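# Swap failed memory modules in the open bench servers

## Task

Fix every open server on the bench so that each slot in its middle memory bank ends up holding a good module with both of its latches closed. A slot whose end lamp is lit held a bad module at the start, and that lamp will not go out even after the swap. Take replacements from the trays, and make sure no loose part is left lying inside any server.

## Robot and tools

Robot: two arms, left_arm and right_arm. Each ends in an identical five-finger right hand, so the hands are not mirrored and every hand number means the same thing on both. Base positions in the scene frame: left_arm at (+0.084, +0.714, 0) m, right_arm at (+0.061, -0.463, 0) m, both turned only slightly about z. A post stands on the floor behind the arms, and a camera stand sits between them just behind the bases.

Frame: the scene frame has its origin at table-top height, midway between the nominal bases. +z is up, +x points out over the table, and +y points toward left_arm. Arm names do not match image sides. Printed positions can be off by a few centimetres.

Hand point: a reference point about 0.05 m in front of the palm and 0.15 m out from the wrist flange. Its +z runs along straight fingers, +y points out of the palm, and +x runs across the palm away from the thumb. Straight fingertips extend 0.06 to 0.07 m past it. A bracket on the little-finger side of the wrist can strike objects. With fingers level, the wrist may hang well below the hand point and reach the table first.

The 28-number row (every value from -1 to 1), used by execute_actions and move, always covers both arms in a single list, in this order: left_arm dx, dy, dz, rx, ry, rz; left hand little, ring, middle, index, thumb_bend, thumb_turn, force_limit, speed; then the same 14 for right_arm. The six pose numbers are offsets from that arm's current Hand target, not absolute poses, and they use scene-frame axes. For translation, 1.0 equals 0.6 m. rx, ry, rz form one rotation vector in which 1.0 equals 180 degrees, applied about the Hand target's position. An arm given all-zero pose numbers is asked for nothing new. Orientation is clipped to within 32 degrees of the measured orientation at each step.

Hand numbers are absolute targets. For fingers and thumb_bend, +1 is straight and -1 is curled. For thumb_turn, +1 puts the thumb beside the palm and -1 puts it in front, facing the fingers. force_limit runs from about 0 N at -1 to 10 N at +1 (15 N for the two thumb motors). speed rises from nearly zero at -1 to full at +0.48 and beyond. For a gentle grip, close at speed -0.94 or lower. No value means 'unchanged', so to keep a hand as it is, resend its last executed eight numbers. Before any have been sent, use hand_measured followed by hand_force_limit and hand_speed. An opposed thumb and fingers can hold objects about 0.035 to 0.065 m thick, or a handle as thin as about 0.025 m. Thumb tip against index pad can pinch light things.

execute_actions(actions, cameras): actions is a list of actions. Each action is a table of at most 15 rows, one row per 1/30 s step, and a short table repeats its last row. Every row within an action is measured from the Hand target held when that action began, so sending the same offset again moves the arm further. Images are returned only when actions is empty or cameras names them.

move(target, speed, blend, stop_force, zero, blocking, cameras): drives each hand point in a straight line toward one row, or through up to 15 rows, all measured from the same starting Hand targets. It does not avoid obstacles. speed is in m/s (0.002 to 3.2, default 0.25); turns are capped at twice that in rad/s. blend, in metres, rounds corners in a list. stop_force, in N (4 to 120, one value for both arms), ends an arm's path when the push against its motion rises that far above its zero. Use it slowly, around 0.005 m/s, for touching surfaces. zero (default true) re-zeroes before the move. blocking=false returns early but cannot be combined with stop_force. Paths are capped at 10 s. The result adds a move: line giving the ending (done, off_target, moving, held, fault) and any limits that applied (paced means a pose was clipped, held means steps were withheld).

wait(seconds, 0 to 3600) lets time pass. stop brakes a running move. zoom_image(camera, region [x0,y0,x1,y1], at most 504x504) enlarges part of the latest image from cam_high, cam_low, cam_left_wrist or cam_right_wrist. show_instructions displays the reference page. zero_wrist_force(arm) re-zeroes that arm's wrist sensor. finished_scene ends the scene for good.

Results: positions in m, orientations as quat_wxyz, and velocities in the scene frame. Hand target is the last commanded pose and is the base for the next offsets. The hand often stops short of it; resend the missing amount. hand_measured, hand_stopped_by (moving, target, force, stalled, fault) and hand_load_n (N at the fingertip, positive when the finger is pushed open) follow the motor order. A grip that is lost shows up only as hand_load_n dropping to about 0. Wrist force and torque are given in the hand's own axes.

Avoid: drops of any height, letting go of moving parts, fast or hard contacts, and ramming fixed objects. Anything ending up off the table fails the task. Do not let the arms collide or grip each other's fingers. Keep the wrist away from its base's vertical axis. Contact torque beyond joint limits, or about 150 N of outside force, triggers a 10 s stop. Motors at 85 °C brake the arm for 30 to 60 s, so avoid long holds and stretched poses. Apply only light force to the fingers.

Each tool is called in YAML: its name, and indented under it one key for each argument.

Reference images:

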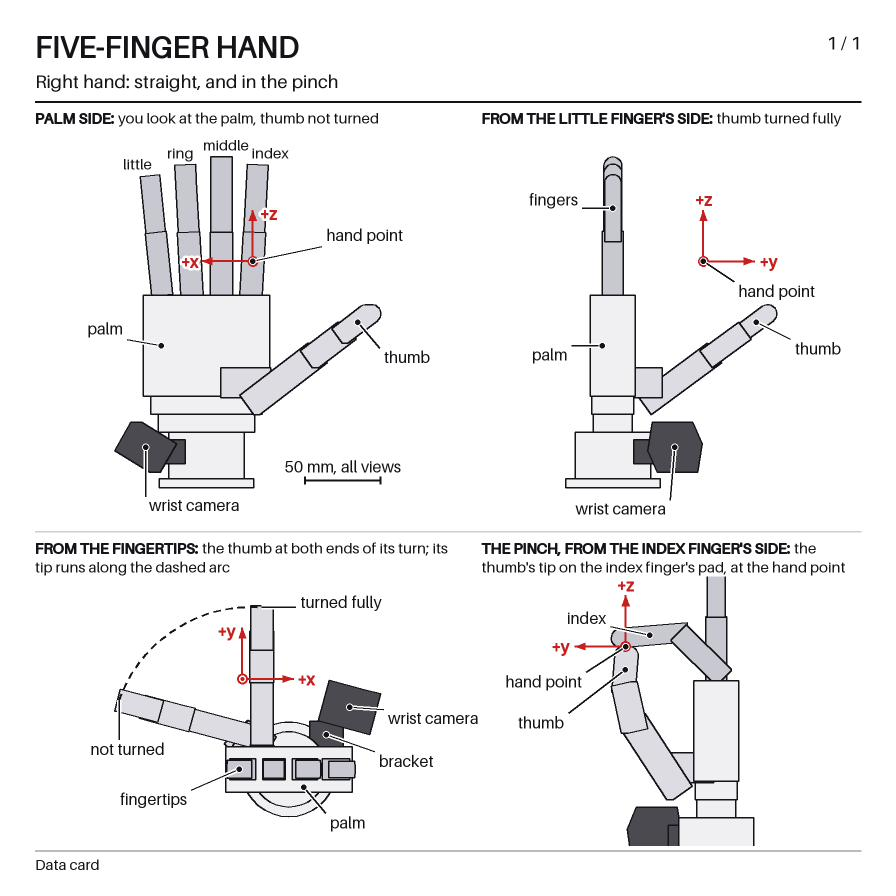

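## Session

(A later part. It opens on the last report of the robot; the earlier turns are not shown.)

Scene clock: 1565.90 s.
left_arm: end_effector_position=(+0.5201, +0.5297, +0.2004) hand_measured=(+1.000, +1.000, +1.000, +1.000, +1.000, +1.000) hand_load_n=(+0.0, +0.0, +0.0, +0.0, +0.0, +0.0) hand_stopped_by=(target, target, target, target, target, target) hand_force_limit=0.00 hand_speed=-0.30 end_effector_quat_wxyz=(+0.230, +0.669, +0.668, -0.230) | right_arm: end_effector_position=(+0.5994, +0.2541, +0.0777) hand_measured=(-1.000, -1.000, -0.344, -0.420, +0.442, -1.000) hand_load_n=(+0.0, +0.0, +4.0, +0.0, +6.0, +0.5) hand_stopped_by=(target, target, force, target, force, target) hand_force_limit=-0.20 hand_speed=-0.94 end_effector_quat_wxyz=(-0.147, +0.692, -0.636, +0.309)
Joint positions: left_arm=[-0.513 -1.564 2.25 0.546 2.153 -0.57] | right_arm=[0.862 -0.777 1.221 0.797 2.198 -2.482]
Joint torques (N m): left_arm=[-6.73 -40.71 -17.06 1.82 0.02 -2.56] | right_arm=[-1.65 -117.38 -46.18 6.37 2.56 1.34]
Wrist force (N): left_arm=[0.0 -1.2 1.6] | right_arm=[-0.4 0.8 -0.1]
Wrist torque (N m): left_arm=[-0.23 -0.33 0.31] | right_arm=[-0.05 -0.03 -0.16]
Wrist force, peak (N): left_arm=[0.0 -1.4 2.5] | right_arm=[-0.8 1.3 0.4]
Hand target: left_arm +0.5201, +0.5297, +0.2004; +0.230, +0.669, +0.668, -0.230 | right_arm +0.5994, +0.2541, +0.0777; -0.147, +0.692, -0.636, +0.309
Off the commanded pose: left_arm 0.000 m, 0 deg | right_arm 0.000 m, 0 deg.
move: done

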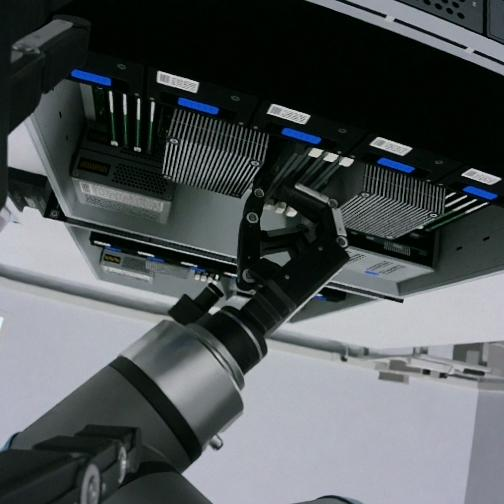

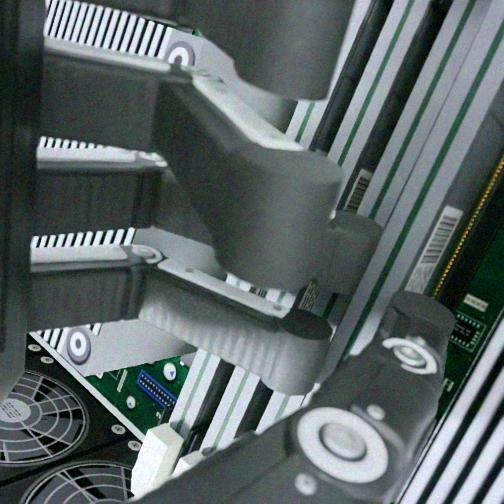

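move:
  target:
    - [0,0,0,0,0,0,1,1,1,1,1,1,0,-0.3,0,0,0.03,0,0,0,-1,-1,-0.44,-0.42,0.36,-1,-0.2,-0.94]
  speed: 0.02
  cameras: ["cam_left_wrist","cam_right_wrist"]

zoom_image:
  camera: "cam_left_wrist"
  region: [220, 90, 380, 250]

Scene clock: 1571.17 s.
left_arm: end_effector_position=(+0.5201, +0.5297, +0.2004) hand_measured=(+1.000, +1.000, +1.000, +1.000, +1.000, +1.000) hand_load_n=(+0.0, +0.0, -0.5, +0.0, +0.0, +0.0) hand_stopped_by=(target, target, target, target, target, target) hand_force_limit=0.00 hand_speed=-0.30 end_effector_quat_wxyz=(+0.230, +0.669, +0.668, -0.230) | right_arm: end_effector_position=(+0.5994, +0.2541, +0.0954) hand_measured=(-1.000, -1.000, -0.344, -0.420, +0.442, -1.000) hand_load_n=(+0.0, +0.0, +4.5, +0.0, +6.0, +0.0) hand_stopped_by=(target, target, force, target, force, target) hand_force_limit=-0.20 hand_speed=-0.94 end_effector_quat_wxyz=(-0.147, +0.692, -0.636, +0.309)
Joint positions: left_arm=[-0.513 -1.564 2.25 0.546 2.153 -0.57] | right_arm=[0.862 -0.79 1.21 0.821 2.198 -2.482]
Joint torques (N m): left_arm=[-4.96 -39.62 -17.02 1.61 -0.07 -2.37] | right_arm=[0.05 -116.47 -46.33 6.62 2.06 0.18]
Wrist force (N): left_arm=[0.0 -1.1 1.7] | right_arm=[-0.4 1.0 0.2]
Wrist torque (N m): left_arm=[-0.19 -0.31 0.31] | right_arm=[-0.04 -0.07 -0.14]
Wrist force, peak (N): left_arm=[0.3 -2.1 2.0] | right_arm=[-1.0 1.4 0.3]
Hand target: left_arm +0.5201, +0.5297, +0.2004; +0.230, +0.669, +0.668, -0.230 | right_arm +0.5994, +0.2541, +0.0957; -0.147, +0.692, -0.636, +0.309
Off the commanded pose: left_arm 0.000 m, 0 deg | right_arm 0.000 m, 0 deg.
move: done

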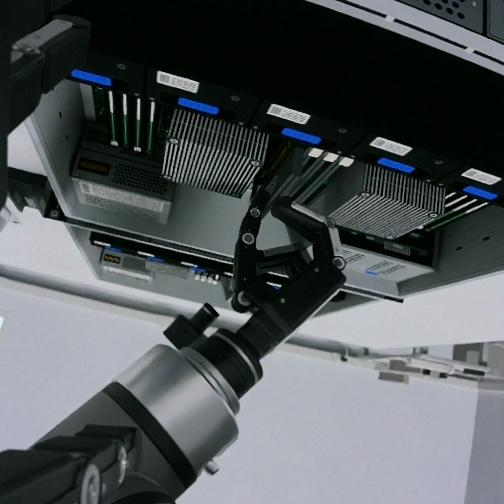

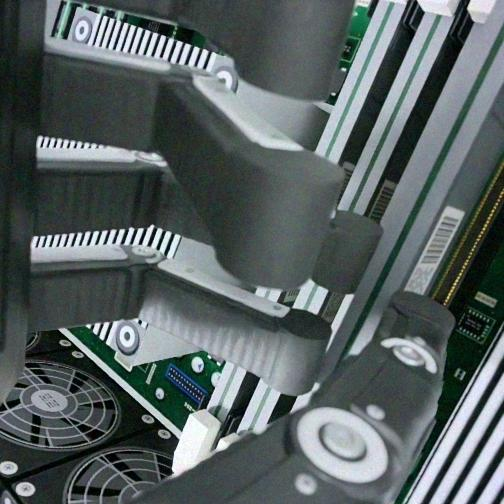

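Scaled by 3.150.

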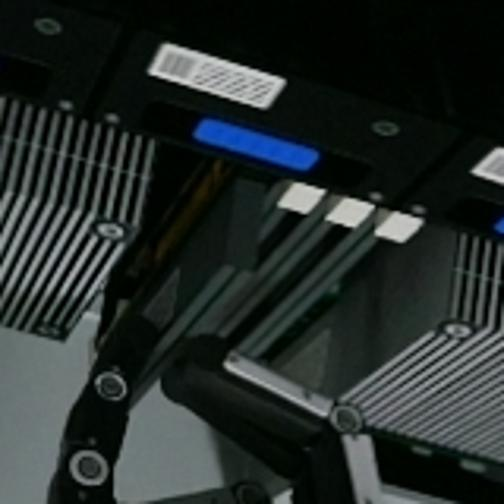

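move:
  target:
    - [0,0,0,0,0,0,1,1,1,1,1,1,0,-0.3,0,0,0.17,0,0,0,-1,-1,-0.44,-0.42,0.36,-1,-0.2,-0.94]
  speed: 0.06
  cameras: ["all"]

zoom_image:
  camera: "cam_high"
  region: [40, 360, 240, 504]

Scene clock: 1580.53 s.
left_arm: end_effector_position=(+0.5201, +0.5297, +0.2004) hand_measured=(+1.000, +1.000, +1.000, +1.000, +1.000, +1.000) hand_load_n=(+0.0, +0.0, +0.0, +0.0, +0.0, +0.0) hand_stopped_by=(target, target, target, target, target, target) hand_force_limit=0.00 hand_speed=-0.30 end_effector_quat_wxyz=(+0.230, +0.669, +0.668, -0.230) | right_arm: end_effector_position=(+0.5994, +0.2540, +0.1975) hand_measured=(-1.000, -1.000, -0.344, -0.420, +0.442, -1.000) hand_load_n=(+0.0, +0.0, +4.0, +0.0, +5.5, +0.5) hand_stopped_by=(target, target, force, target, force, target) hand_force_limit=-0.20 hand_speed=-0.94 end_effector_quat_wxyz=(-0.147, +0.692, -0.636, +0.309)
Joint positions: left_arm=[-0.513 -1.564 2.25 0.546 2.153 -0.57] | right_arm=[0.862 -0.852 1.13 0.963 2.198 -2.482]
Joint torques (N m): left_arm=[-6.07 -39.7 -17.38 1.88 -0.1 -2.46] | right_arm=[-1.18 -115.99 -47.64 7 -0.88 1.49]
Wrist force (N): left_arm=[0.0 -1.5 1.8] | right_arm=[-0.7 1.3 0.2]
Wrist torque (N m): left_arm=[-0.27 -0.33 0.30] | right_arm=[0.08 0.01 -0.11]
Wrist force, peak (N): left_arm=[0.3 -1.7 2.3] | right_arm=[-0.7 1.8 0.0]
Hand target: left_arm +0.5201, +0.5297, +0.2004; +0.230, +0.669, +0.668, -0.230 | right_arm +0.5994, +0.2541, +0.1977; -0.147, +0.692, -0.636, +0.309
Off the commanded pose: left_arm 0.000 m, 0 deg | right_arm 0.000 m, 0 deg.
move: done

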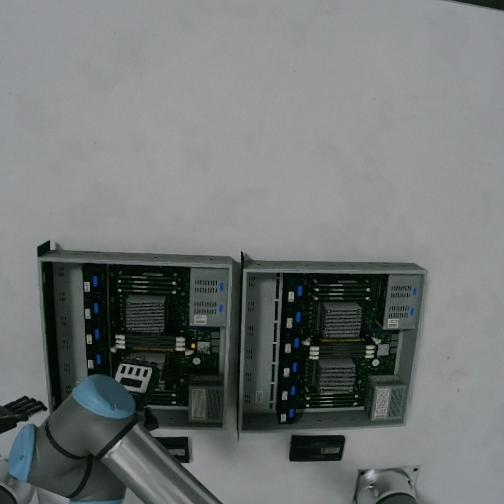

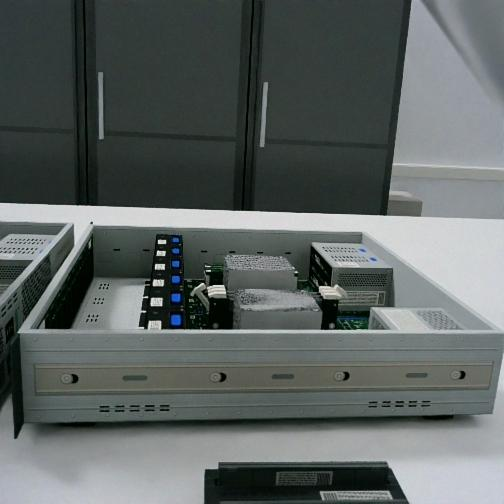

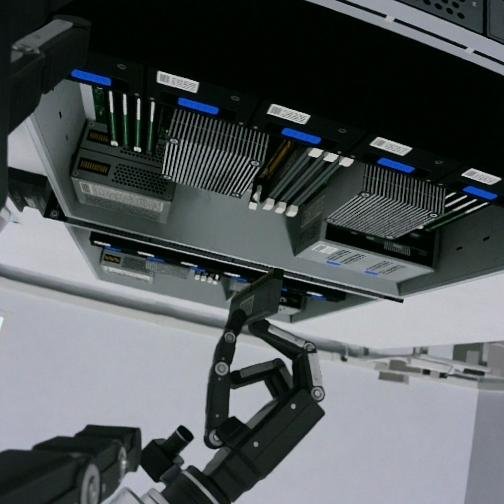

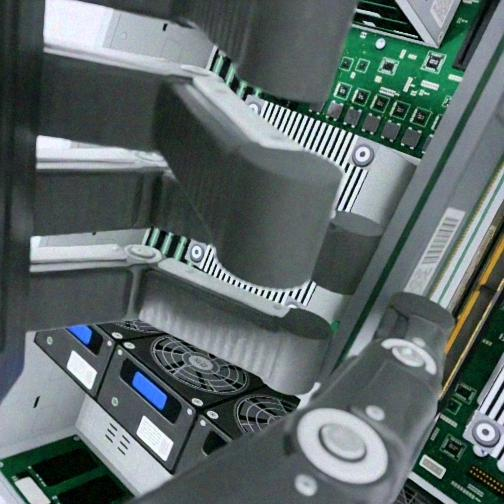

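Scaled by 2.520.

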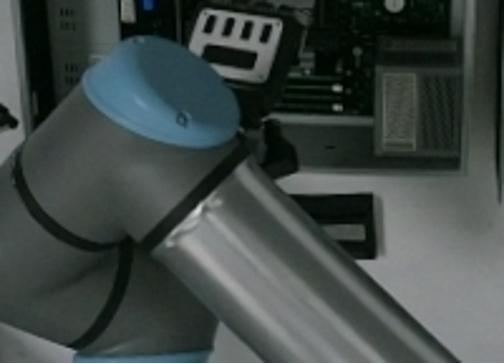

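move:
  target:
    - [0,0,0,0,0,0,1,1,1,1,1,1,0,-0.3,0.03,-0.40,0.1,0,0,0,-1,-1,-0.44,-0.42,0.36,-1,-0.2,-0.94]
  speed: 0.12
  cameras: ["cam_high","cam_left_wrist"]

Scene clock: 1595.23 s.
left_arm: end_effector_position=(+0.5201, +0.5297, +0.2004) hand_measured=(+1.000, +1.000, +1.000, +1.000, +1.000, +1.000) hand_load_n=(+0.0, +0.0, +0.0, +0.0, +0.0, +0.0) hand_stopped_by=(target, target, target, target, target, target) hand_force_limit=0.00 hand_speed=-0.30 end_effector_quat_wxyz=(+0.230, +0.669, +0.668, -0.230) | right_arm: end_effector_position=(+0.6173, +0.0143, +0.2576) hand_measured=(-1.000, -1.000, -0.344, -0.420, +0.442, -1.000) hand_load_n=(+0.0, +0.0, +4.0, +0.0, +6.0, +0.5) hand_stopped_by=(target, target, force, target, force, target) hand_force_limit=-0.20 hand_speed=-0.94 end_effector_quat_wxyz=(-0.147, +0.692, -0.636, +0.309)
Joint positions: left_arm=[-0.513 -1.564 2.25 0.546 2.153 -0.57] | right_arm=[0.603 -1.211 1.554 0.743 2.095 -2.765]
Joint torques (N m): left_arm=[-4.64 -38.2 -17.33 2.27 0.03 -2.27] | right_arm=[-6.85 -82.71 -29.44 -1.33 -1.29 -1.34]
Wrist force (N): left_arm=[-0.1 -1.3 1.9] | right_arm=[-0.7 1.0 0.1]
Wrist torque (N m): left_arm=[-0.26 -0.33 0.30] | right_arm=[0.12 0.02 0.25]
Wrist force, peak (N): left_arm=[-0.1 -1.6 2.2] | right_arm=[-2.2 1.3 -0.1]
Hand target: left_arm +0.5201, +0.5297, +0.2004; +0.230, +0.669, +0.668, -0.230 | right_arm +0.6174, +0.0141, +0.2577; -0.147, +0.692, -0.636, +0.309
Off the commanded pose: left_arm 0.000 m, 0 deg | right_arm 0.000 m, 0 deg.
move: done

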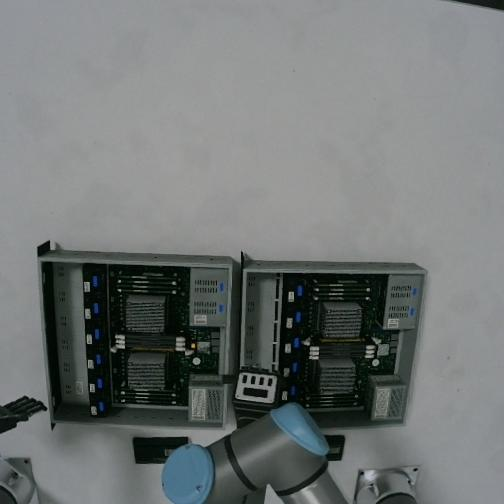

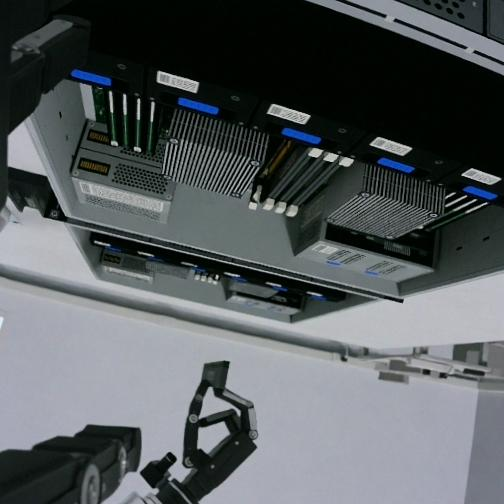

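zoom_image:
  camera: "cam_high"
  region: [120, 420, 220, 504]

zoom_image:
  camera: "cam_high"
  region: [100, 320, 200, 420]

Scaled by 5.040.

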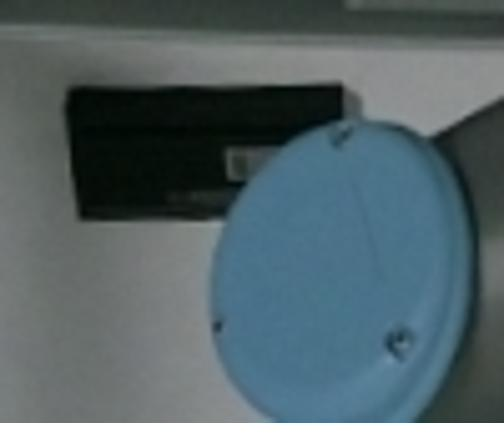

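Scaled by 5.040.

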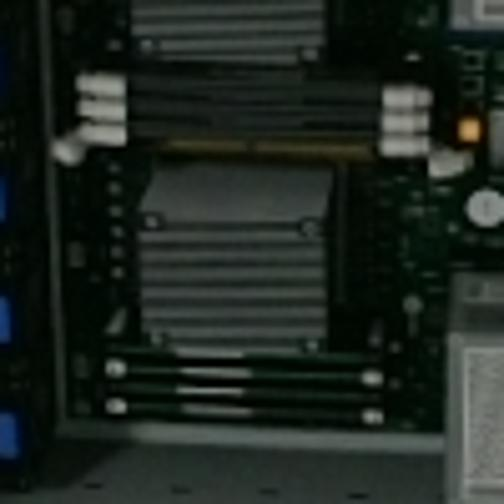

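move:
  target:
    - [0,0,0,0,0,0,1,1,1,1,1,1,0,-0.3,0,-0.27,0,0,0,0,-1,-1,-0.44,-0.42,0.36,-1,-0.2,-0.94]
  speed: 0.12

move:
  target:
    - [-0.333,0.05,0.1,0.211,0,0,1,1,1,1,1,1,0,-0.3,0,0,0,0,0,0,-1,-1,-0.44,-0.42,0.36,-1,-0.2,-0.94]
  speed: 0.25
  cameras: ["cam_high","cam_left_wrist"]

Scene clock: 1607.63 s.
left_arm: end_effector_position=(+0.5201, +0.5297, +0.2004) hand_measured=(+1.000, +1.000, +1.000, +1.000, +1.000, +1.000) hand_load_n=(+0.0, +0.0, +0.0, +0.0, +0.0, +0.0) hand_stopped_by=(target, target, target, target, target, target) hand_force_limit=0.00 hand_speed=-0.30 end_effector_quat_wxyz=(+0.230, +0.669, +0.668, -0.230) | right_arm: end_effector_position=(+0.6174, -0.1478, +0.2576) hand_measured=(-1.000, -1.000, -0.344, -0.420, +0.442, -1.000) hand_load_n=(+0.0, +0.0, +4.0, +0.0, +5.5, +0.5) hand_stopped_by=(target, target, force, target, force, target) hand_force_limit=-0.20 hand_speed=-0.94 end_effector_quat_wxyz=(-0.147, +0.692, -0.636, +0.309)
Joint positions: left_arm=[-0.513 -1.564 2.25 0.546 2.153 -0.57] | right_arm=[0.358 -1.407 1.788 0.6 1.969 -3.001]
Joint torques (N m): left_arm=[-5.62 -39.73 -16.92 2.04 0.34 -2.51] | right_arm=[-7.99 -71.27 -30.33 -1.2 -1.59 -1.54]
Wrist force (N): left_arm=[0.2 -1.6 1.8] | right_arm=[-1.0 1.3 0.1]
Wrist torque (N m): left_arm=[-0.29 -0.36 0.30] | right_arm=[0.10 0.07 0.21]
Wrist force, peak (N): left_arm=[0.0 -1.3 2.4] | right_arm=[-1.5 1.6 -0.1]
Hand target: left_arm +0.5201, +0.5297, +0.2004; +0.230, +0.669, +0.668, -0.230 | right_arm +0.6174, -0.1479, +0.2577; -0.147, +0.692, -0.636, +0.309
Off the commanded pose: left_arm 0.000 m, 0 deg | right_arm 0.000 m, 0 deg.
move: done

Scene clock: 1610.03 s.
left_arm: end_effector_position=(+0.3203, +0.5597, +0.2603) hand_measured=(+1.000, +1.000, +1.000, +1.000, +1.000, +1.000) hand_load_n=(+0.0, +0.0, +0.0, +0.0, +0.0, +0.0) hand_stopped_by=(target, target, target, target, target, target) hand_force_limit=0.00 hand_speed=-0.30 end_effector_quat_wxyz=(+0.000, +0.707, +0.707, +0.000) | right_arm: end_effector_position=(+0.6174, -0.1479, +0.2577) hand_measured=(-1.000, -1.000, -0.344, -0.420, +0.442, -1.000) hand_load_n=(+0.0, +0.0, +4.0, +0.0, +6.0, +0.5) hand_stopped_by=(target, target, force, target, force, target) hand_force_limit=-0.20 hand_speed=-0.94 end_effector_quat_wxyz=(-0.147, +0.692, -0.636, +0.309)
Joint positions: left_arm=[-1.597 -2.068 2.41 1.228 1.572 -1.551] | right_arm=[0.357 -1.407 1.788 0.6 1.969 -3.001]
Joint torques (N m): left_arm=[-14.18 -6.57 -23.79 6.31 -3.13 -3.39] | right_arm=[-9.4 -71 -29.39 -1.38 -1.89 -1.3]
Wrist force (N): left_arm=[0.0 -2.3 1.7] | right_arm=[-1.0 1.3 -0.1]
Wrist torque (N m): left_arm=[-0.32 -0.12 0.15] | right_arm=[0.11 0.07 0.21]
Wrist force, peak (N): left_arm=[-0.1 -2.5 2.5] | right_arm=[-1.1 1.6 0.1]
Hand target: left_arm +0.3203, +0.5597, +0.2604; +0.000, +0.707, +0.707, +0.000 | right_arm +0.6174, -0.1479, +0.2577; -0.147, +0.692, -0.636, +0.309
Off the commanded pose: left_arm 0.000 m, 0 deg | right_arm 0.000 m, 0 deg.
move: done

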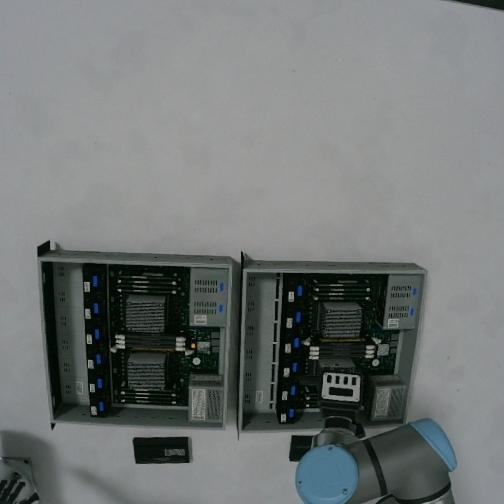

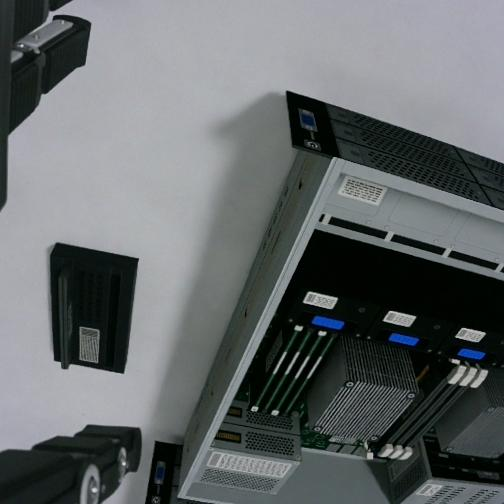

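zoom_image:
  camera: "cam_left_wrist"
  region: [30, 230, 160, 390]

zoom_image:
  camera: "cam_high"
  region: [120, 420, 200, 480]

zoom_image:
  camera: "cam_left_wrist"
  region: [340, 330, 500, 480]

Scaled by 3.150.

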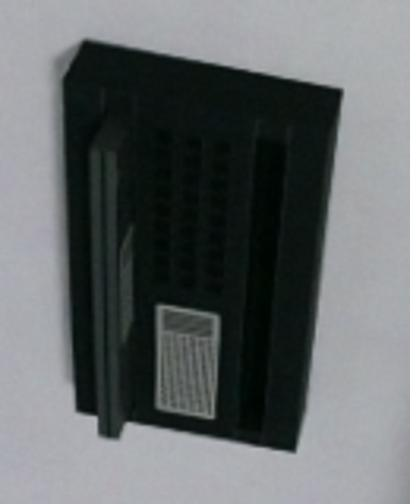

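Scaled by 6.300.

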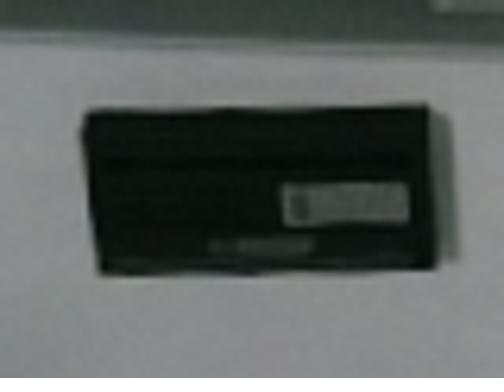

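Scaled by 3.150.

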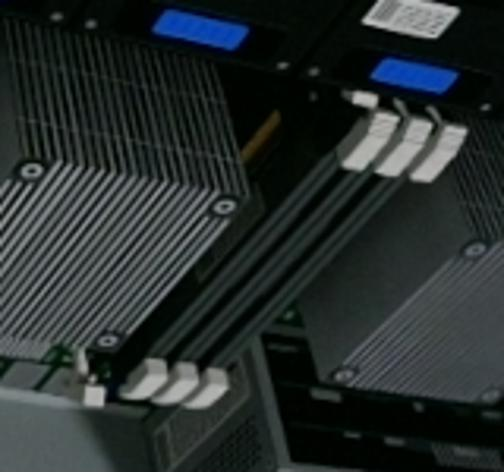

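wait:
  seconds: 0.1
  cameras: ["cam_right_wrist"]

zoom_image:
  camera: "cam_right_wrist"
  region: [300, 0, 504, 504]

Scene clock: 1627.43 s.
left_arm: end_effector_position=(+0.3203, +0.5597, +0.2603) hand_measured=(+1.000, +1.000, +1.000, +1.000, +1.000, +1.000) hand_load_n=(+0.0, +0.0, +0.0, +0.0, +0.0, +0.0) hand_stopped_by=(target, target, target, target, target, target) hand_force_limit=0.00 hand_speed=-0.30 end_effector_quat_wxyz=(+0.000, +0.707, +0.707, +0.000) | right_arm: end_effector_position=(+0.6174, -0.1479, +0.2577) hand_measured=(-1.000, -1.000, -0.344, -0.420, +0.442, -1.000) hand_load_n=(+0.0, +0.0, +4.0, +0.0, +6.0, +1.0) hand_stopped_by=(target, target, force, target, force, target) hand_force_limit=-0.20 hand_speed=-0.94 end_effector_quat_wxyz=(-0.147, +0.692, -0.636, +0.309)
Joint positions: left_arm=[-1.597 -2.068 2.41 1.228 1.571 -1.551] | right_arm=[0.357 -1.407 1.788 0.6 1.969 -3.001]
Joint torques (N m): left_arm=[-12.01 -10.37 -24.19 5.95 -2.83 -3.85] | right_arm=[-9.83 -71.5 -29.23 -1.4 -2.12 -1.56]
Wrist force (N): left_arm=[-0.3 -2.4 2.1] | right_arm=[-1.1 1.4 0.3]
Wrist torque (N m): left_arm=[-0.36 -0.09 0.14] | right_arm=[0.10 0.08 0.19]
Wrist force, peak (N): left_arm=[-0.5 -2.5 2.4] | right_arm=[-1.2 1.5 0.2]
Hand target: left_arm +0.3203, +0.5597, +0.2604; +0.000, +0.707, +0.707, +0.000 | right_arm +0.6174, -0.1479, +0.2577; -0.147, +0.692, -0.636, +0.309
Off the commanded pose: left_arm 0.000 m, 0 deg | right_arm 0.000 m, 0 deg.
wait: 0.10 s; at rest from the start

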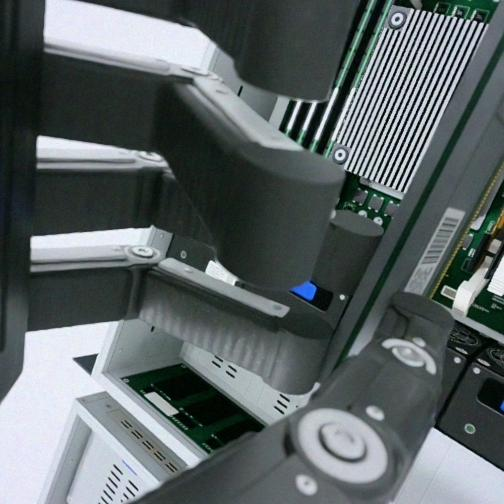

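Scaled by 1.000.

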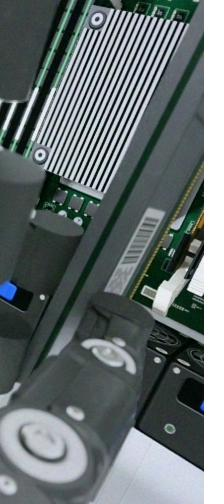

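wait:
  seconds: 0.1
  cameras: ["cam_high"]

zoom_image:
  camera: "cam_high"
  region: [110, 330, 190, 360]

zoom_image:
  camera: "cam_high"
  region: [300, 330, 400, 370]

Scene clock: 1653.03 s.
left_arm: end_effector_position=(+0.3203, +0.5597, +0.2603) hand_measured=(+1.000, +1.000, +1.000, +1.000, +1.000, +1.000) hand_load_n=(+0.0, +0.0, +0.0, +0.0, +0.0, +0.0) hand_stopped_by=(target, target, target, target, target, target) hand_force_limit=0.00 hand_speed=-0.30 end_effector_quat_wxyz=(+0.000, +0.707, +0.707, +0.000) | right_arm: end_effector_position=(+0.6174, -0.1479, +0.2577) hand_measured=(-1.000, -1.000, -0.344, -0.420, +0.442, -1.000) hand_load_n=(+0.0, +0.0, +4.0, +0.0, +6.0, +0.5) hand_stopped_by=(target, target, force, target, force, target) hand_force_limit=-0.20 hand_speed=-0.94 end_effector_quat_wxyz=(-0.147, +0.692, -0.636, +0.309)
Joint positions: left_arm=[-1.597 -2.068 2.41 1.228 1.571 -1.551] | right_arm=[0.357 -1.407 1.788 0.6 1.969 -3.001]
Joint torques (N m): left_arm=[-13.08 -8.84 -22.77 6.19 -3.1 -3.58] | right_arm=[-9.75 -70.51 -29.93 -1.39 -1.81 -1.45]
Wrist force (N): left_arm=[-0.4 -1.9 2.1] | right_arm=[-1.1 1.3 0.1]
Wrist torque (N m): left_arm=[-0.29 -0.09 0.14] | right_arm=[0.10 0.09 0.19]
Wrist force, peak (N): left_arm=[-0.6 -2.3 2.5] | right_arm=[-1.2 1.5 0.2]
Hand target: left_arm +0.3203, +0.5597, +0.2604; +0.000, +0.707, +0.707, +0.000 | right_arm +0.6174, -0.1479, +0.2577; -0.147, +0.692, -0.636, +0.309
Off the commanded pose: left_arm 0.000 m, 0 deg | right_arm 0.000 m, 0 deg.
wait: 0.10 s; at rest from the start

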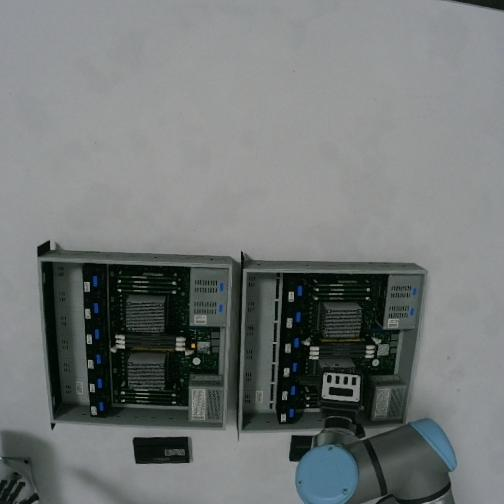

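Scaled by 6.300.

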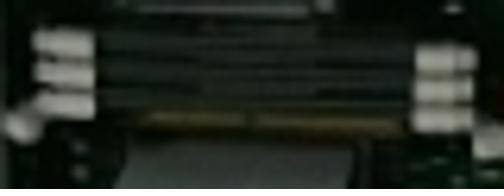

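Scaled by 5.040.

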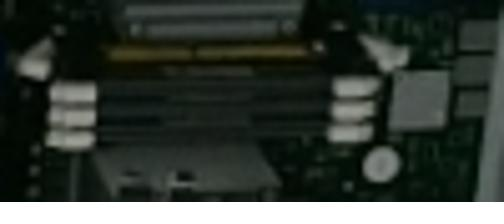

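move:
  target:
    - [-0.06,-0.09,-0.05,0,0,0,1,1,1,1,1,1,0,-0.3,0,0,0,0,0,0,-1,-1,-0.44,-0.42,0.36,-1,-0.2,-0.94]
  speed: 0.15
  cameras: ["cam_high","cam_left_wrist"]

Scene clock: 1680.47 s.
left_arm: end_effector_position=(+0.2843, +0.5058, +0.2304) hand_measured=(+1.000, +1.000, +1.000, +1.000, +1.000, +1.000) hand_load_n=(+0.0, +0.0, +0.0, +0.0, -0.5, +0.0) hand_stopped_by=(target, target, target, target, target, target) hand_force_limit=0.00 hand_speed=-0.30 end_effector_quat_wxyz=(+0.000, +0.707, +0.707, +0.000) | right_arm: end_effector_position=(+0.6174, -0.1479, +0.2577) hand_measured=(-1.000, -1.000, -0.344, -0.420, +0.442, -1.000) hand_load_n=(+0.0, +0.0, +4.0, -0.5, +6.0, +0.5) hand_stopped_by=(target, target, force, target, force, target) hand_force_limit=-0.20 hand_speed=-0.94 end_effector_quat_wxyz=(-0.147, +0.692, -0.636, +0.309)
Joint positions: left_arm=[-1.825 -1.999 2.434 1.135 1.571 -1.779] | right_arm=[0.357 -1.407 1.788 0.6 1.969 -3.001]
Joint torques (N m): left_arm=[-12.73 13.76 -21.47 0.3 -3.21 -3.74] | right_arm=[-9.34 -70.27 -29.93 -1.61 -2.11 -1.42]
Wrist force (N): left_arm=[-0.4 -2.1 1.5] | right_arm=[-0.9 1.4 0.2]
Wrist torque (N m): left_arm=[-0.31 -0.14 0.15] | right_arm=[0.11 0.05 0.21]
Wrist force, peak (N): left_arm=[-0.9 -2.8 2.4] | right_arm=[-1.1 1.8 0.3]
Hand target: left_arm +0.2843, +0.5057, +0.2304; +0.000, +0.707, +0.707, +0.000 | right_arm +0.6174, -0.1479, +0.2577; -0.147, +0.692, -0.636, +0.309
Off the commanded pose: left_arm 0.000 m, 0 deg | right_arm 0.000 m, 0 deg.
move: done

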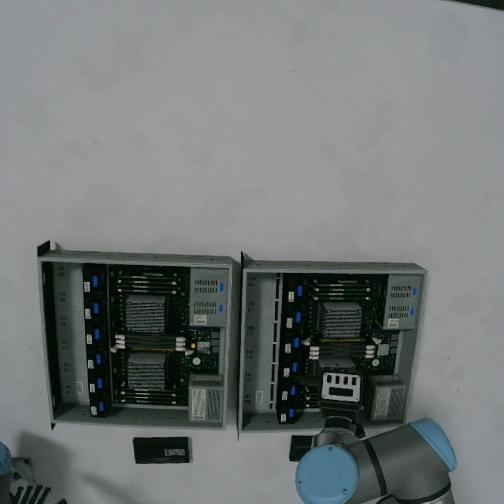

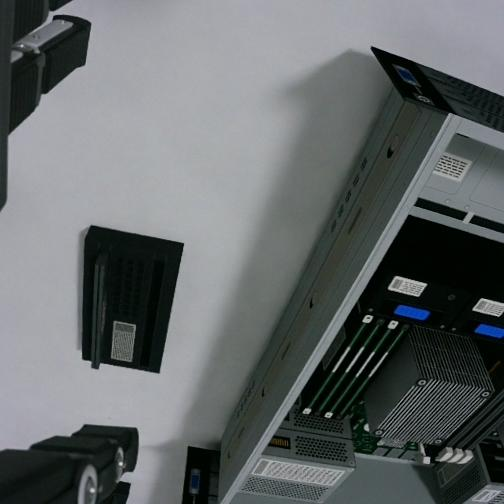

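zoom_image:
  camera: "cam_left_wrist"
  region: [60, 210, 220, 390]

Scaled by 2.800.

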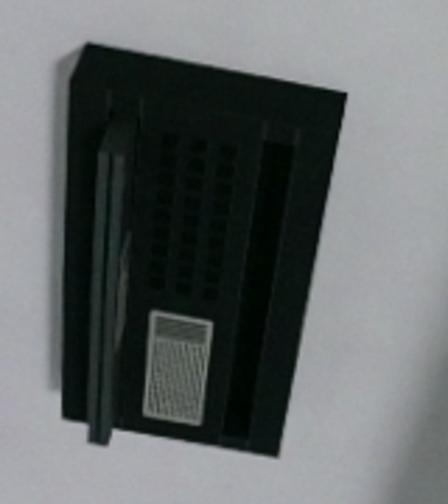

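move:
  target:
    - [0,0,0,0,0,0,1,1,1,1,1,1,0,-0.3,-0.5,0.4,0,0,0,0,-1,-1,-0.44,-0.42,0.36,-1,-0.2,-0.94]
    - [0,0,0,0,0,0,1,1,1,1,1,1,0,-0.3,-0.5,0.66,0,0,0,0,-1,-1,-0.44,-0.42,0.36,-1,-0.2,-0.94]
  speed: 0.12
  blend: 0.03
  cameras: ["cam_high","cam_left_wrist","cam_right_wrist"]

Scene clock: 1727.07 s.
left_arm: end_effector_position=(+0.2843, +0.5057, +0.2303) hand_measured=(+1.000, +1.000, +1.000, +1.000, +1.000, +1.000) hand_load_n=(+0.0, +0.0, +0.0, +0.0, +0.0, +0.0) hand_stopped_by=(target, target, target, target, target, target) hand_force_limit=0.00 hand_speed=-0.30 end_effector_quat_wxyz=(+0.000, +0.707, +0.707, +0.000) | right_arm: end_effector_position=(+0.3170, +0.1597, +0.2574) hand_measured=(-1.000, -1.000, -0.344, -0.420, +0.442, -1.000) hand_load_n=(+0.0, +0.0, +4.0, +0.0, +5.5, +1.0) hand_stopped_by=(target, target, force, target, force, target) hand_force_limit=-0.20 hand_speed=-0.94 end_effector_quat_wxyz=(-0.147, +0.692, -0.635, +0.309)
Joint positions: left_arm=[-1.825 -1.999 2.434 1.135 1.571 -1.78] | right_arm=[1.106 -1.176 1.577 1.023 2.256 -2.184]
Joint torques (N m): left_arm=[-11.19 -8.54 -22.51 2.68 -2.99 -3.53] | right_arm=[-8.81 -85.23 -27.67 -0.4 -1.66 -1.32]
Wrist force (N): left_arm=[-0.2 -2.2 1.4] | right_arm=[-0.7 1.1 0.3]
Wrist torque (N m): left_arm=[-0.30 -0.15 0.16] | right_arm=[0.09 -0.01 0.25]
Wrist force, peak (N): left_arm=[-0.7 -2.8 1.6] | right_arm=[-4.5 0.8 -0.8]
Hand target: left_arm +0.2843, +0.5057, +0.2304; +0.000, +0.707, +0.707, +0.000 | right_arm +0.3170, +0.1596, +0.2574; -0.147, +0.692, -0.635, +0.309 (not the last commanded pose)
Off the commanded pose: left_arm 0.000 m, 0 deg | right_arm 0.088 m, 0 deg.
move: held (right_arm; a check stopped the path); path passed 1 of 2 targets; limits=held
pose unreachable (right arm): on one or more control steps of this call, first in action 0 (counted from 0), this arm could not follow its commanded pose, so it was not sent that pose on those steps. It may still have moved: this result reports where it is.
cause: moving toward the commanded pose would bring a part of the arm too close to another arm (a part of this arm just beyond joint 4 (wrist 1) and a part of the left arm just beyond its joint 4 (wrist 1), 19 mm apart when this arm was first held).

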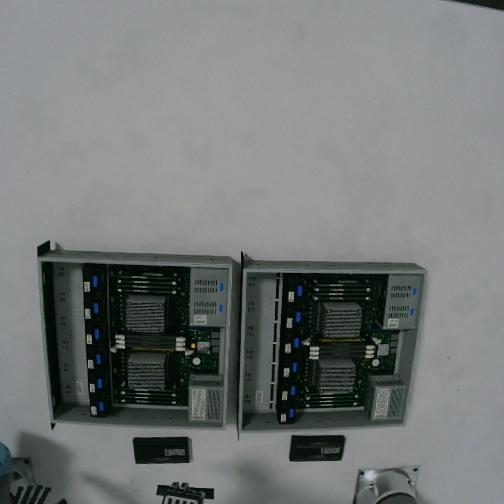

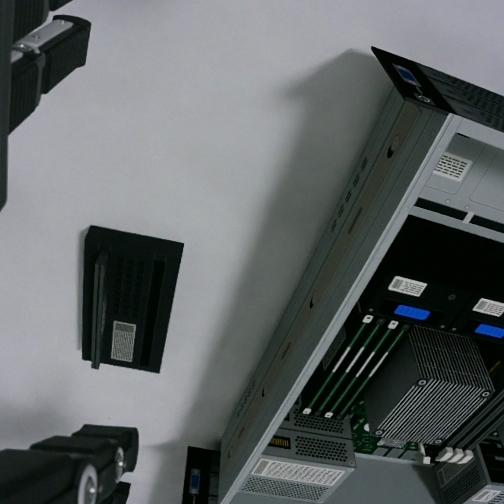

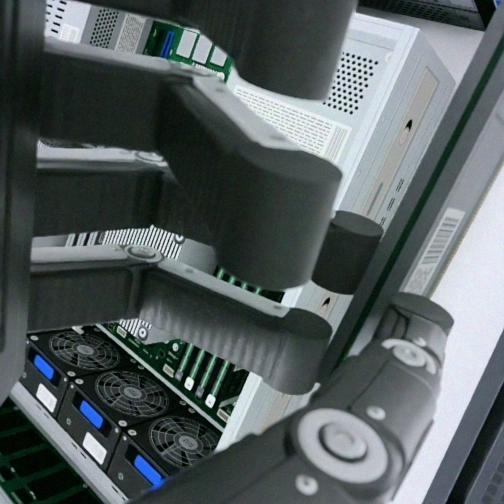

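zoom_image:
  camera: "cam_high"
  region: [120, 424, 240, 504]

Scaled by 4.200.

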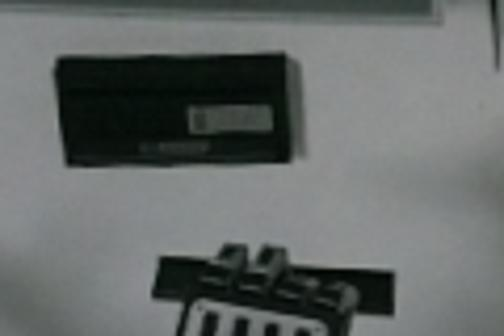

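move:
  target:
    - [0.136,-0.118,0.01,0,0,-0.239,1,1,1,1,1,1,0,-0.3,0,0,0,0,0,0,-1,-1,-0.44,-0.42,0.36,-1,-0.2,-0.94]
  speed: 0.15
  cameras: ["cam_left_wrist"]

Scene clock: 1769.83 s.
left_arm: end_effector_position=(+0.2901, +0.5008, +0.2308) hand_measured=(+1.000, +1.000, +1.000, +1.000, +1.000, +1.000) hand_load_n=(+0.0, +0.0, +0.0, +0.0, +0.0, +0.5) hand_stopped_by=(target, target, target, target, target, target) hand_force_limit=0.00 hand_speed=-0.30 end_effector_quat_wxyz=(+0.002, +0.726, +0.688, +0.001) | right_arm: end_effector_position=(+0.3170, +0.1596, +0.2574) hand_measured=(-1.000, -1.000, -0.344, -0.420, +0.442, -1.000) hand_load_n=(+0.0, +0.0, +4.0, +0.0, +6.0, +0.5) hand_stopped_by=(target, target, force, target, force, target) hand_force_limit=-0.20 hand_speed=-0.94 end_effector_quat_wxyz=(-0.147, +0.692, -0.635, +0.309)
Joint positions: left_arm=[-1.781 -1.981 2.424 1.127 1.567 -1.682] | right_arm=[1.105 -1.176 1.577 1.022 2.256 -2.184]
Joint torques (N m): left_arm=[-14.1 -14.53 -21.74 6.1 2.57 -3.22] | right_arm=[-10.36 -88.77 -27.36 -0.37 -1.32 -1.29]
Wrist force (N): left_arm=[-0.5 -2.1 1.9] | right_arm=[-0.7 1.1 0.3]
Wrist torque (N m): left_arm=[-0.32 -0.09 0.13] | right_arm=[0.08 -0.01 0.24]
Wrist force, peak (N): left_arm=[-0.4 -2.7 2.1] | right_arm=[-0.7 1.5 0.5]
Hand target: left_arm +0.2901, +0.5008, +0.2308; +0.002, +0.726, +0.688, +0.001 (not the last commanded pose) | right_arm +0.3170, +0.1596, +0.2574; -0.147, +0.692, -0.635, +0.309
Off the commanded pose: left_arm 0.101 m, 40 deg | right_arm 0.000 m, 0 deg.
move: held (left_arm; a check stopped the path); limits=held
pose unreachable (left arm): on one or more control steps of this call, first in action 0 (counted from 0), this arm could not follow its commanded pose, so it was not sent that pose on those steps. It may still have moved: this result reports where it is.
cause: moving toward the commanded pose would bring a part of the arm too close to another arm (a part of this arm just beyond joint 4 (wrist 1) and a part of the right arm just beyond its joint 4 (wrist 1), 10 mm apart when this arm was first held).

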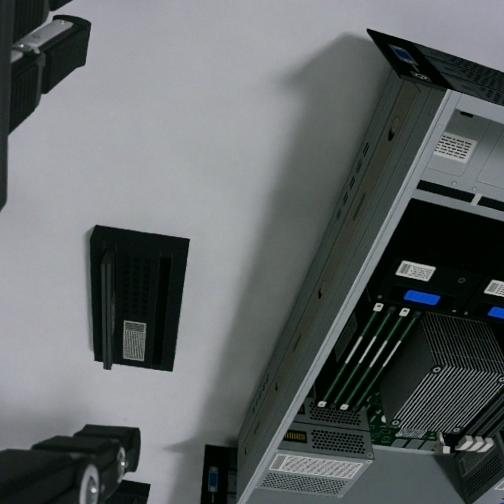

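move:
  target:
    - [0.06,0.20,0.05,0,0,-0.08,1,1,1,1,1,1,0,-0.3,0,0,0,0,0,0,-1,-1,-0.44,-0.42,0.36,-1,-0.2,-0.94]
  speed: 0.15

move:
  target:
    - [0,0,0,0,0,0,1,1,1,1,1,1,0,-0.3,0,0.147,-0.1,0,0,0,-1,-1,-0.44,-0.42,0.36,-1,-0.2,-0.94]
  speed: 0.12
  cameras: ["cam_high","cam_left_wrist","cam_right_wrist"]

Scene clock: 1778.00 s.
left_arm: end_effector_position=(+0.2941, +0.5141, +0.2336) hand_measured=(+1.000, +1.000, +1.000, +1.000, +1.000, +1.000) hand_load_n=(+0.0, -0.5, +0.0, +0.0, +0.0, +0.0) hand_stopped_by=(target, target, target, target, target, target) hand_force_limit=0.00 hand_speed=-0.30 end_effector_quat_wxyz=(+0.002, +0.735, +0.678, +0.002) | right_arm: end_effector_position=(+0.3170, +0.1596, +0.2574) hand_measured=(-1.000, -1.000, -0.344, -0.420, +0.442, -1.000) hand_load_n=(+0.5, +0.0, +4.0, +0.0, +5.5, +0.5) hand_stopped_by=(target, target, force, target, force, target) hand_force_limit=-0.20 hand_speed=-0.94 end_effector_quat_wxyz=(-0.147, +0.692, -0.635, +0.309)
Joint positions: left_arm=[-1.766 -2.013 2.435 1.148 1.565 -1.641] | right_arm=[1.105 -1.176 1.577 1.022 2.256 -2.184]
Joint torques (N m): left_arm=[-9.46 14.29 -46.19 0.54 3.27 -3.59] | right_arm=[-9.08 -90.46 -27.9 0.09 -1.44 -1.6]
Wrist force (N): left_arm=[-0.4 -2.4 2.3] | right_arm=[-0.4 1.0 0.4]
Wrist torque (N m): left_arm=[-0.44 -0.07 0.11] | right_arm=[0.08 -0.04 0.25]
Wrist force, peak (N): left_arm=[4.2 -0.7 1.8] | right_arm=[-0.6 1.5 0.6]
Hand target: left_arm +0.2941, +0.5140, +0.2335; +0.002, +0.735, +0.678, +0.002 (not the last commanded pose) | right_arm +0.3170, +0.1596, +0.2574; -0.147, +0.692, -0.635, +0.309
Off the commanded pose: left_arm 0.115 m, 13 deg | right_arm 0.000 m, 0 deg.
move: held (left_arm; a check stopped the path); limits=held
pose unreachable (left arm): on one or more control steps of this call, first in action 0 (counted from 0), this arm could not follow its commanded pose, so it was not sent that pose on those steps. It may still have moved: this result reports where it is.
cause: moving toward the commanded pose would bring two parts of the arm too close to each other (joints 3 (elbow) to 6 (wrist 3) lie between them).

Scene clock: 1778.60 s.
left_arm: end_effector_position=(+0.2941, +0.5140, +0.2335) hand_measured=(+1.000, +1.000, +1.000, +1.000, +1.000, +1.000) hand_load_n=(+0.0, +0.0, +0.0, +0.0, +0.0, +0.0) hand_stopped_by=(target, target, target, target, target, target) hand_force_limit=0.00 hand_speed=-0.30 end_effector_quat_wxyz=(+0.002, +0.735, +0.678, +0.002) | right_arm: end_effector_position=(+0.3170, +0.1627, +0.2552) hand_measured=(-1.000, -1.000, -0.344, -0.420, +0.442, -1.000) hand_load_n=(+0.0, +0.0, +4.0, +0.0, +6.0, +0.5) hand_stopped_by=(target, target, force, target, force, target) hand_force_limit=-0.20 hand_speed=-0.94 end_effector_quat_wxyz=(-0.147, +0.692, -0.635, +0.309)
Joint positions: left_arm=[-1.766 -2.013 2.435 1.148 1.565 -1.641] | right_arm=[1.108 -1.17 1.572 1.022 2.256 -2.182]
Joint torques (N m): left_arm=[-12.78 12.58 -46.71 0.26 2.24 -3.72] | right_arm=[-9.68 -88.64 -27.88 4.45 -1.04 -1.31]
Wrist force (N): left_arm=[-0.2 -2.1 2.2] | right_arm=[-0.8 1.2 0.3]
Wrist torque (N m): left_arm=[-0.37 -0.09 0.13] | right_arm=[0.10 0.02 0.24]
Wrist force, peak (N): left_arm=[-0.6 -2.5 2.4] | right_arm=[-3.0 1.4 0.5]
Hand target: left_arm +0.2941, +0.5140, +0.2335; +0.002, +0.735, +0.678, +0.002 | right_arm +0.3170, +0.1625, +0.2553; -0.147, +0.692, -0.635, +0.308 (not the last commanded pose)
Off the commanded pose: left_arm 0.000 m, 0 deg | right_arm 0.103 m, 0 deg.
move: held (right_arm; a check stopped the path); limits=held
pose unreachable (right arm): on one or more control steps of this call, first in action 0 (counted from 0), this arm could not follow its commanded pose, so it was not sent that pose on those steps. It may still have moved: this result reports where it is.
cause: moving toward the commanded pose would bring a part of the arm too close to another arm (a part of this arm just beyond joint 4 (wrist 1) and a part of the left arm just beyond its joint 4 (wrist 1), at the place that arm is still heading or pushing toward).

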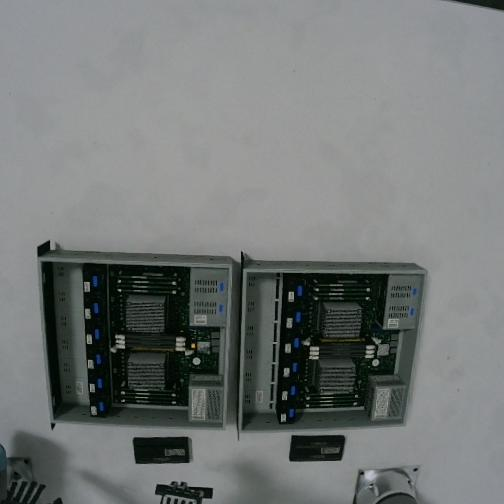

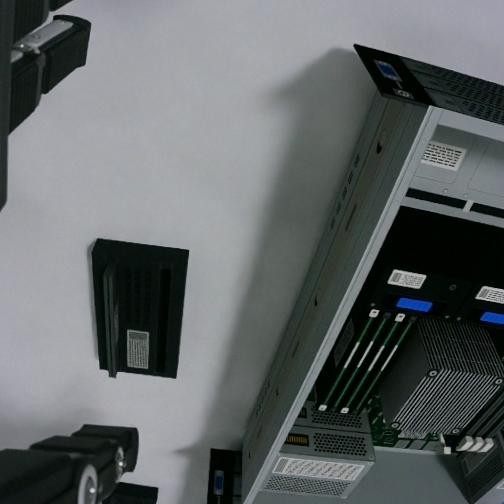

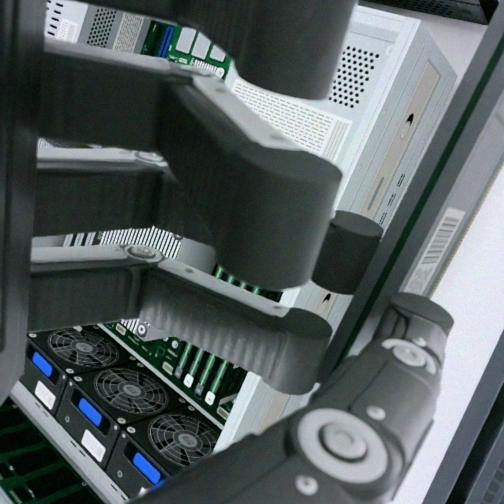

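move:
  target:
    - [0.34,0.18,0.08,0,0,0,1,1,1,1,1,1,0,-0.3,0,0,0,0,0,0,-1,-1,-0.44,-0.42,0.36,-1,-0.2,-0.94]
  speed: 0.15

move:
  target:
    - [0,0,0,0,0,0,1,1,1,1,1,1,0,-0.3,0,0.147,-0.1,0,0,0,-1,-1,-0.44,-0.42,0.36,-1,-0.2,-0.94]
  speed: 0.12
  cameras: ["cam_high","cam_left_wrist","cam_right_wrist"]

Scene clock: 1789.17 s.
left_arm: end_effector_position=(+0.4980, +0.6220, +0.2815) hand_measured=(+1.000, +1.000, +1.000, +1.000, +1.000, +1.000) hand_load_n=(+0.0, +0.0, +0.0, +0.0, +0.0, +0.0) hand_stopped_by=(target, target, target, target, target, target) hand_force_limit=0.00 hand_speed=-0.30 end_effector_quat_wxyz=(+0.002, +0.735, +0.678, +0.002) | right_arm: end_effector_position=(+0.3170, +0.1625, +0.2553) hand_measured=(-1.000, -1.000, -0.344, -0.420, +0.442, -1.000) hand_load_n=(+0.0, +0.0, +4.0, +0.0, +6.0, +0.5) hand_stopped_by=(target, target, force, target, force, target) hand_force_limit=-0.20 hand_speed=-0.94 end_effector_quat_wxyz=(-0.147, +0.692, -0.635, +0.308)
Joint positions: left_arm=[-0.707 -1.71 2.141 1.135 1.568 -0.582] | right_arm=[1.107 -1.17 1.573 1.022 2.256 -2.182]
Joint torques (N m): left_arm=[16.5 -11.77 -46.45 6.43 2.98 2.26] | right_arm=[-9.54 -89.09 -27.75 5.81 -1.53 -1.42]
Wrist force (N): left_arm=[0.6 -2.3 1.3] | right_arm=[-0.6 1.1 0.2]
Wrist torque (N m): left_arm=[-0.38 -0.23 0.07] | right_arm=[0.10 -0.01 0.25]
Wrist force, peak (N): left_arm=[-0.2 -2.4 3.0] | right_arm=[-0.8 1.4 0.5]
Hand target: left_arm +0.4981, +0.6220, +0.2815; +0.002, +0.735, +0.678, +0.002 | right_arm +0.3170, +0.1625, +0.2553; -0.147, +0.692, -0.635, +0.308
Off the commanded pose: left_arm 0.000 m, 0 deg | right_arm 0.000 m, 0 deg.
move: done

Scene clock: 1790.67 s.
left_arm: end_effector_position=(+0.4981, +0.6220, +0.2815) hand_measured=(+1.000, +1.000, +1.000, +1.000, +1.000, +1.000) hand_load_n=(+0.0, +0.0, +0.0, +0.0, +0.0, +0.0) hand_stopped_by=(target, target, target, target, target, target) hand_force_limit=0.00 hand_speed=-0.30 end_effector_quat_wxyz=(+0.002, +0.735, +0.678, +0.002) | right_arm: end_effector_position=(+0.3170, +0.2506, +0.1954) hand_measured=(-1.000, -1.000, -0.344, -0.420, +0.442, -1.000) hand_load_n=(+0.0, +0.0, +4.0, +0.0, +6.0, +0.5) hand_stopped_by=(target, target, force, target, force, target) hand_force_limit=-0.20 hand_speed=-0.94 end_effector_quat_wxyz=(-0.147, +0.692, -0.635, +0.308)
Joint positions: left_arm=[-0.707 -1.71 2.141 1.135 1.568 -0.582] | right_arm=[1.162 -0.992 1.422 1.04 2.262 -2.111]
Joint torques (N m): left_arm=[14.61 -12.45 -45.53 6.1 3.21 2.79] | right_arm=[15.23 -71.37 -44.64 7.34 4.07 1.95]
Wrist force (N): left_arm=[0.8 -2.2 1.0] | right_arm=[-0.9 1.1 0.7]
Wrist torque (N m): left_arm=[-0.35 -0.25 0.07] | right_arm=[0.03 0.03 -0.15]
Wrist force, peak (N): left_arm=[0.4 -2.2 1.9] | right_arm=[-1.7 1.3 1.0]
Hand target: left_arm +0.4981, +0.6220, +0.2815; +0.002, +0.735, +0.678, +0.002 | right_arm +0.3170, +0.2507, +0.1953; -0.147, +0.692, -0.635, +0.308
Off the commanded pose: left_arm 0.000 m, 0 deg | right_arm 0.000 m, 0 deg.
move: done

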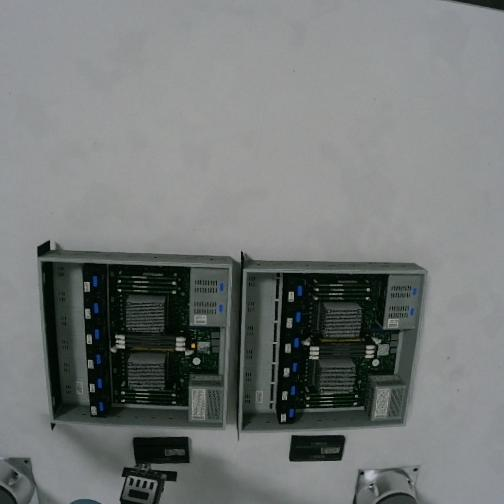

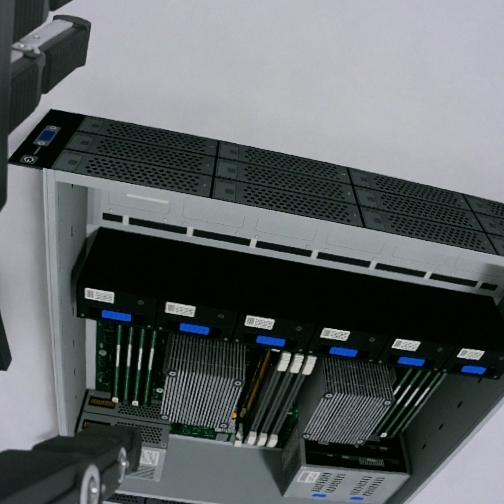

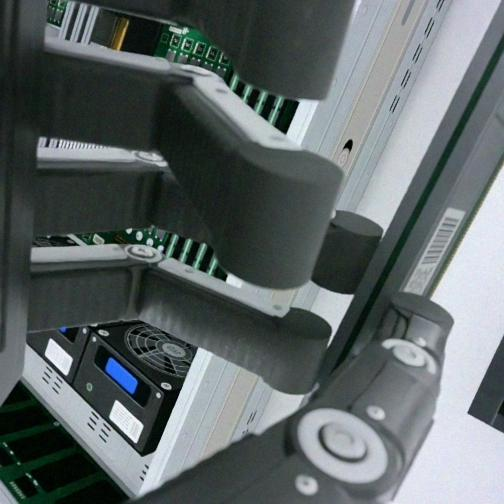

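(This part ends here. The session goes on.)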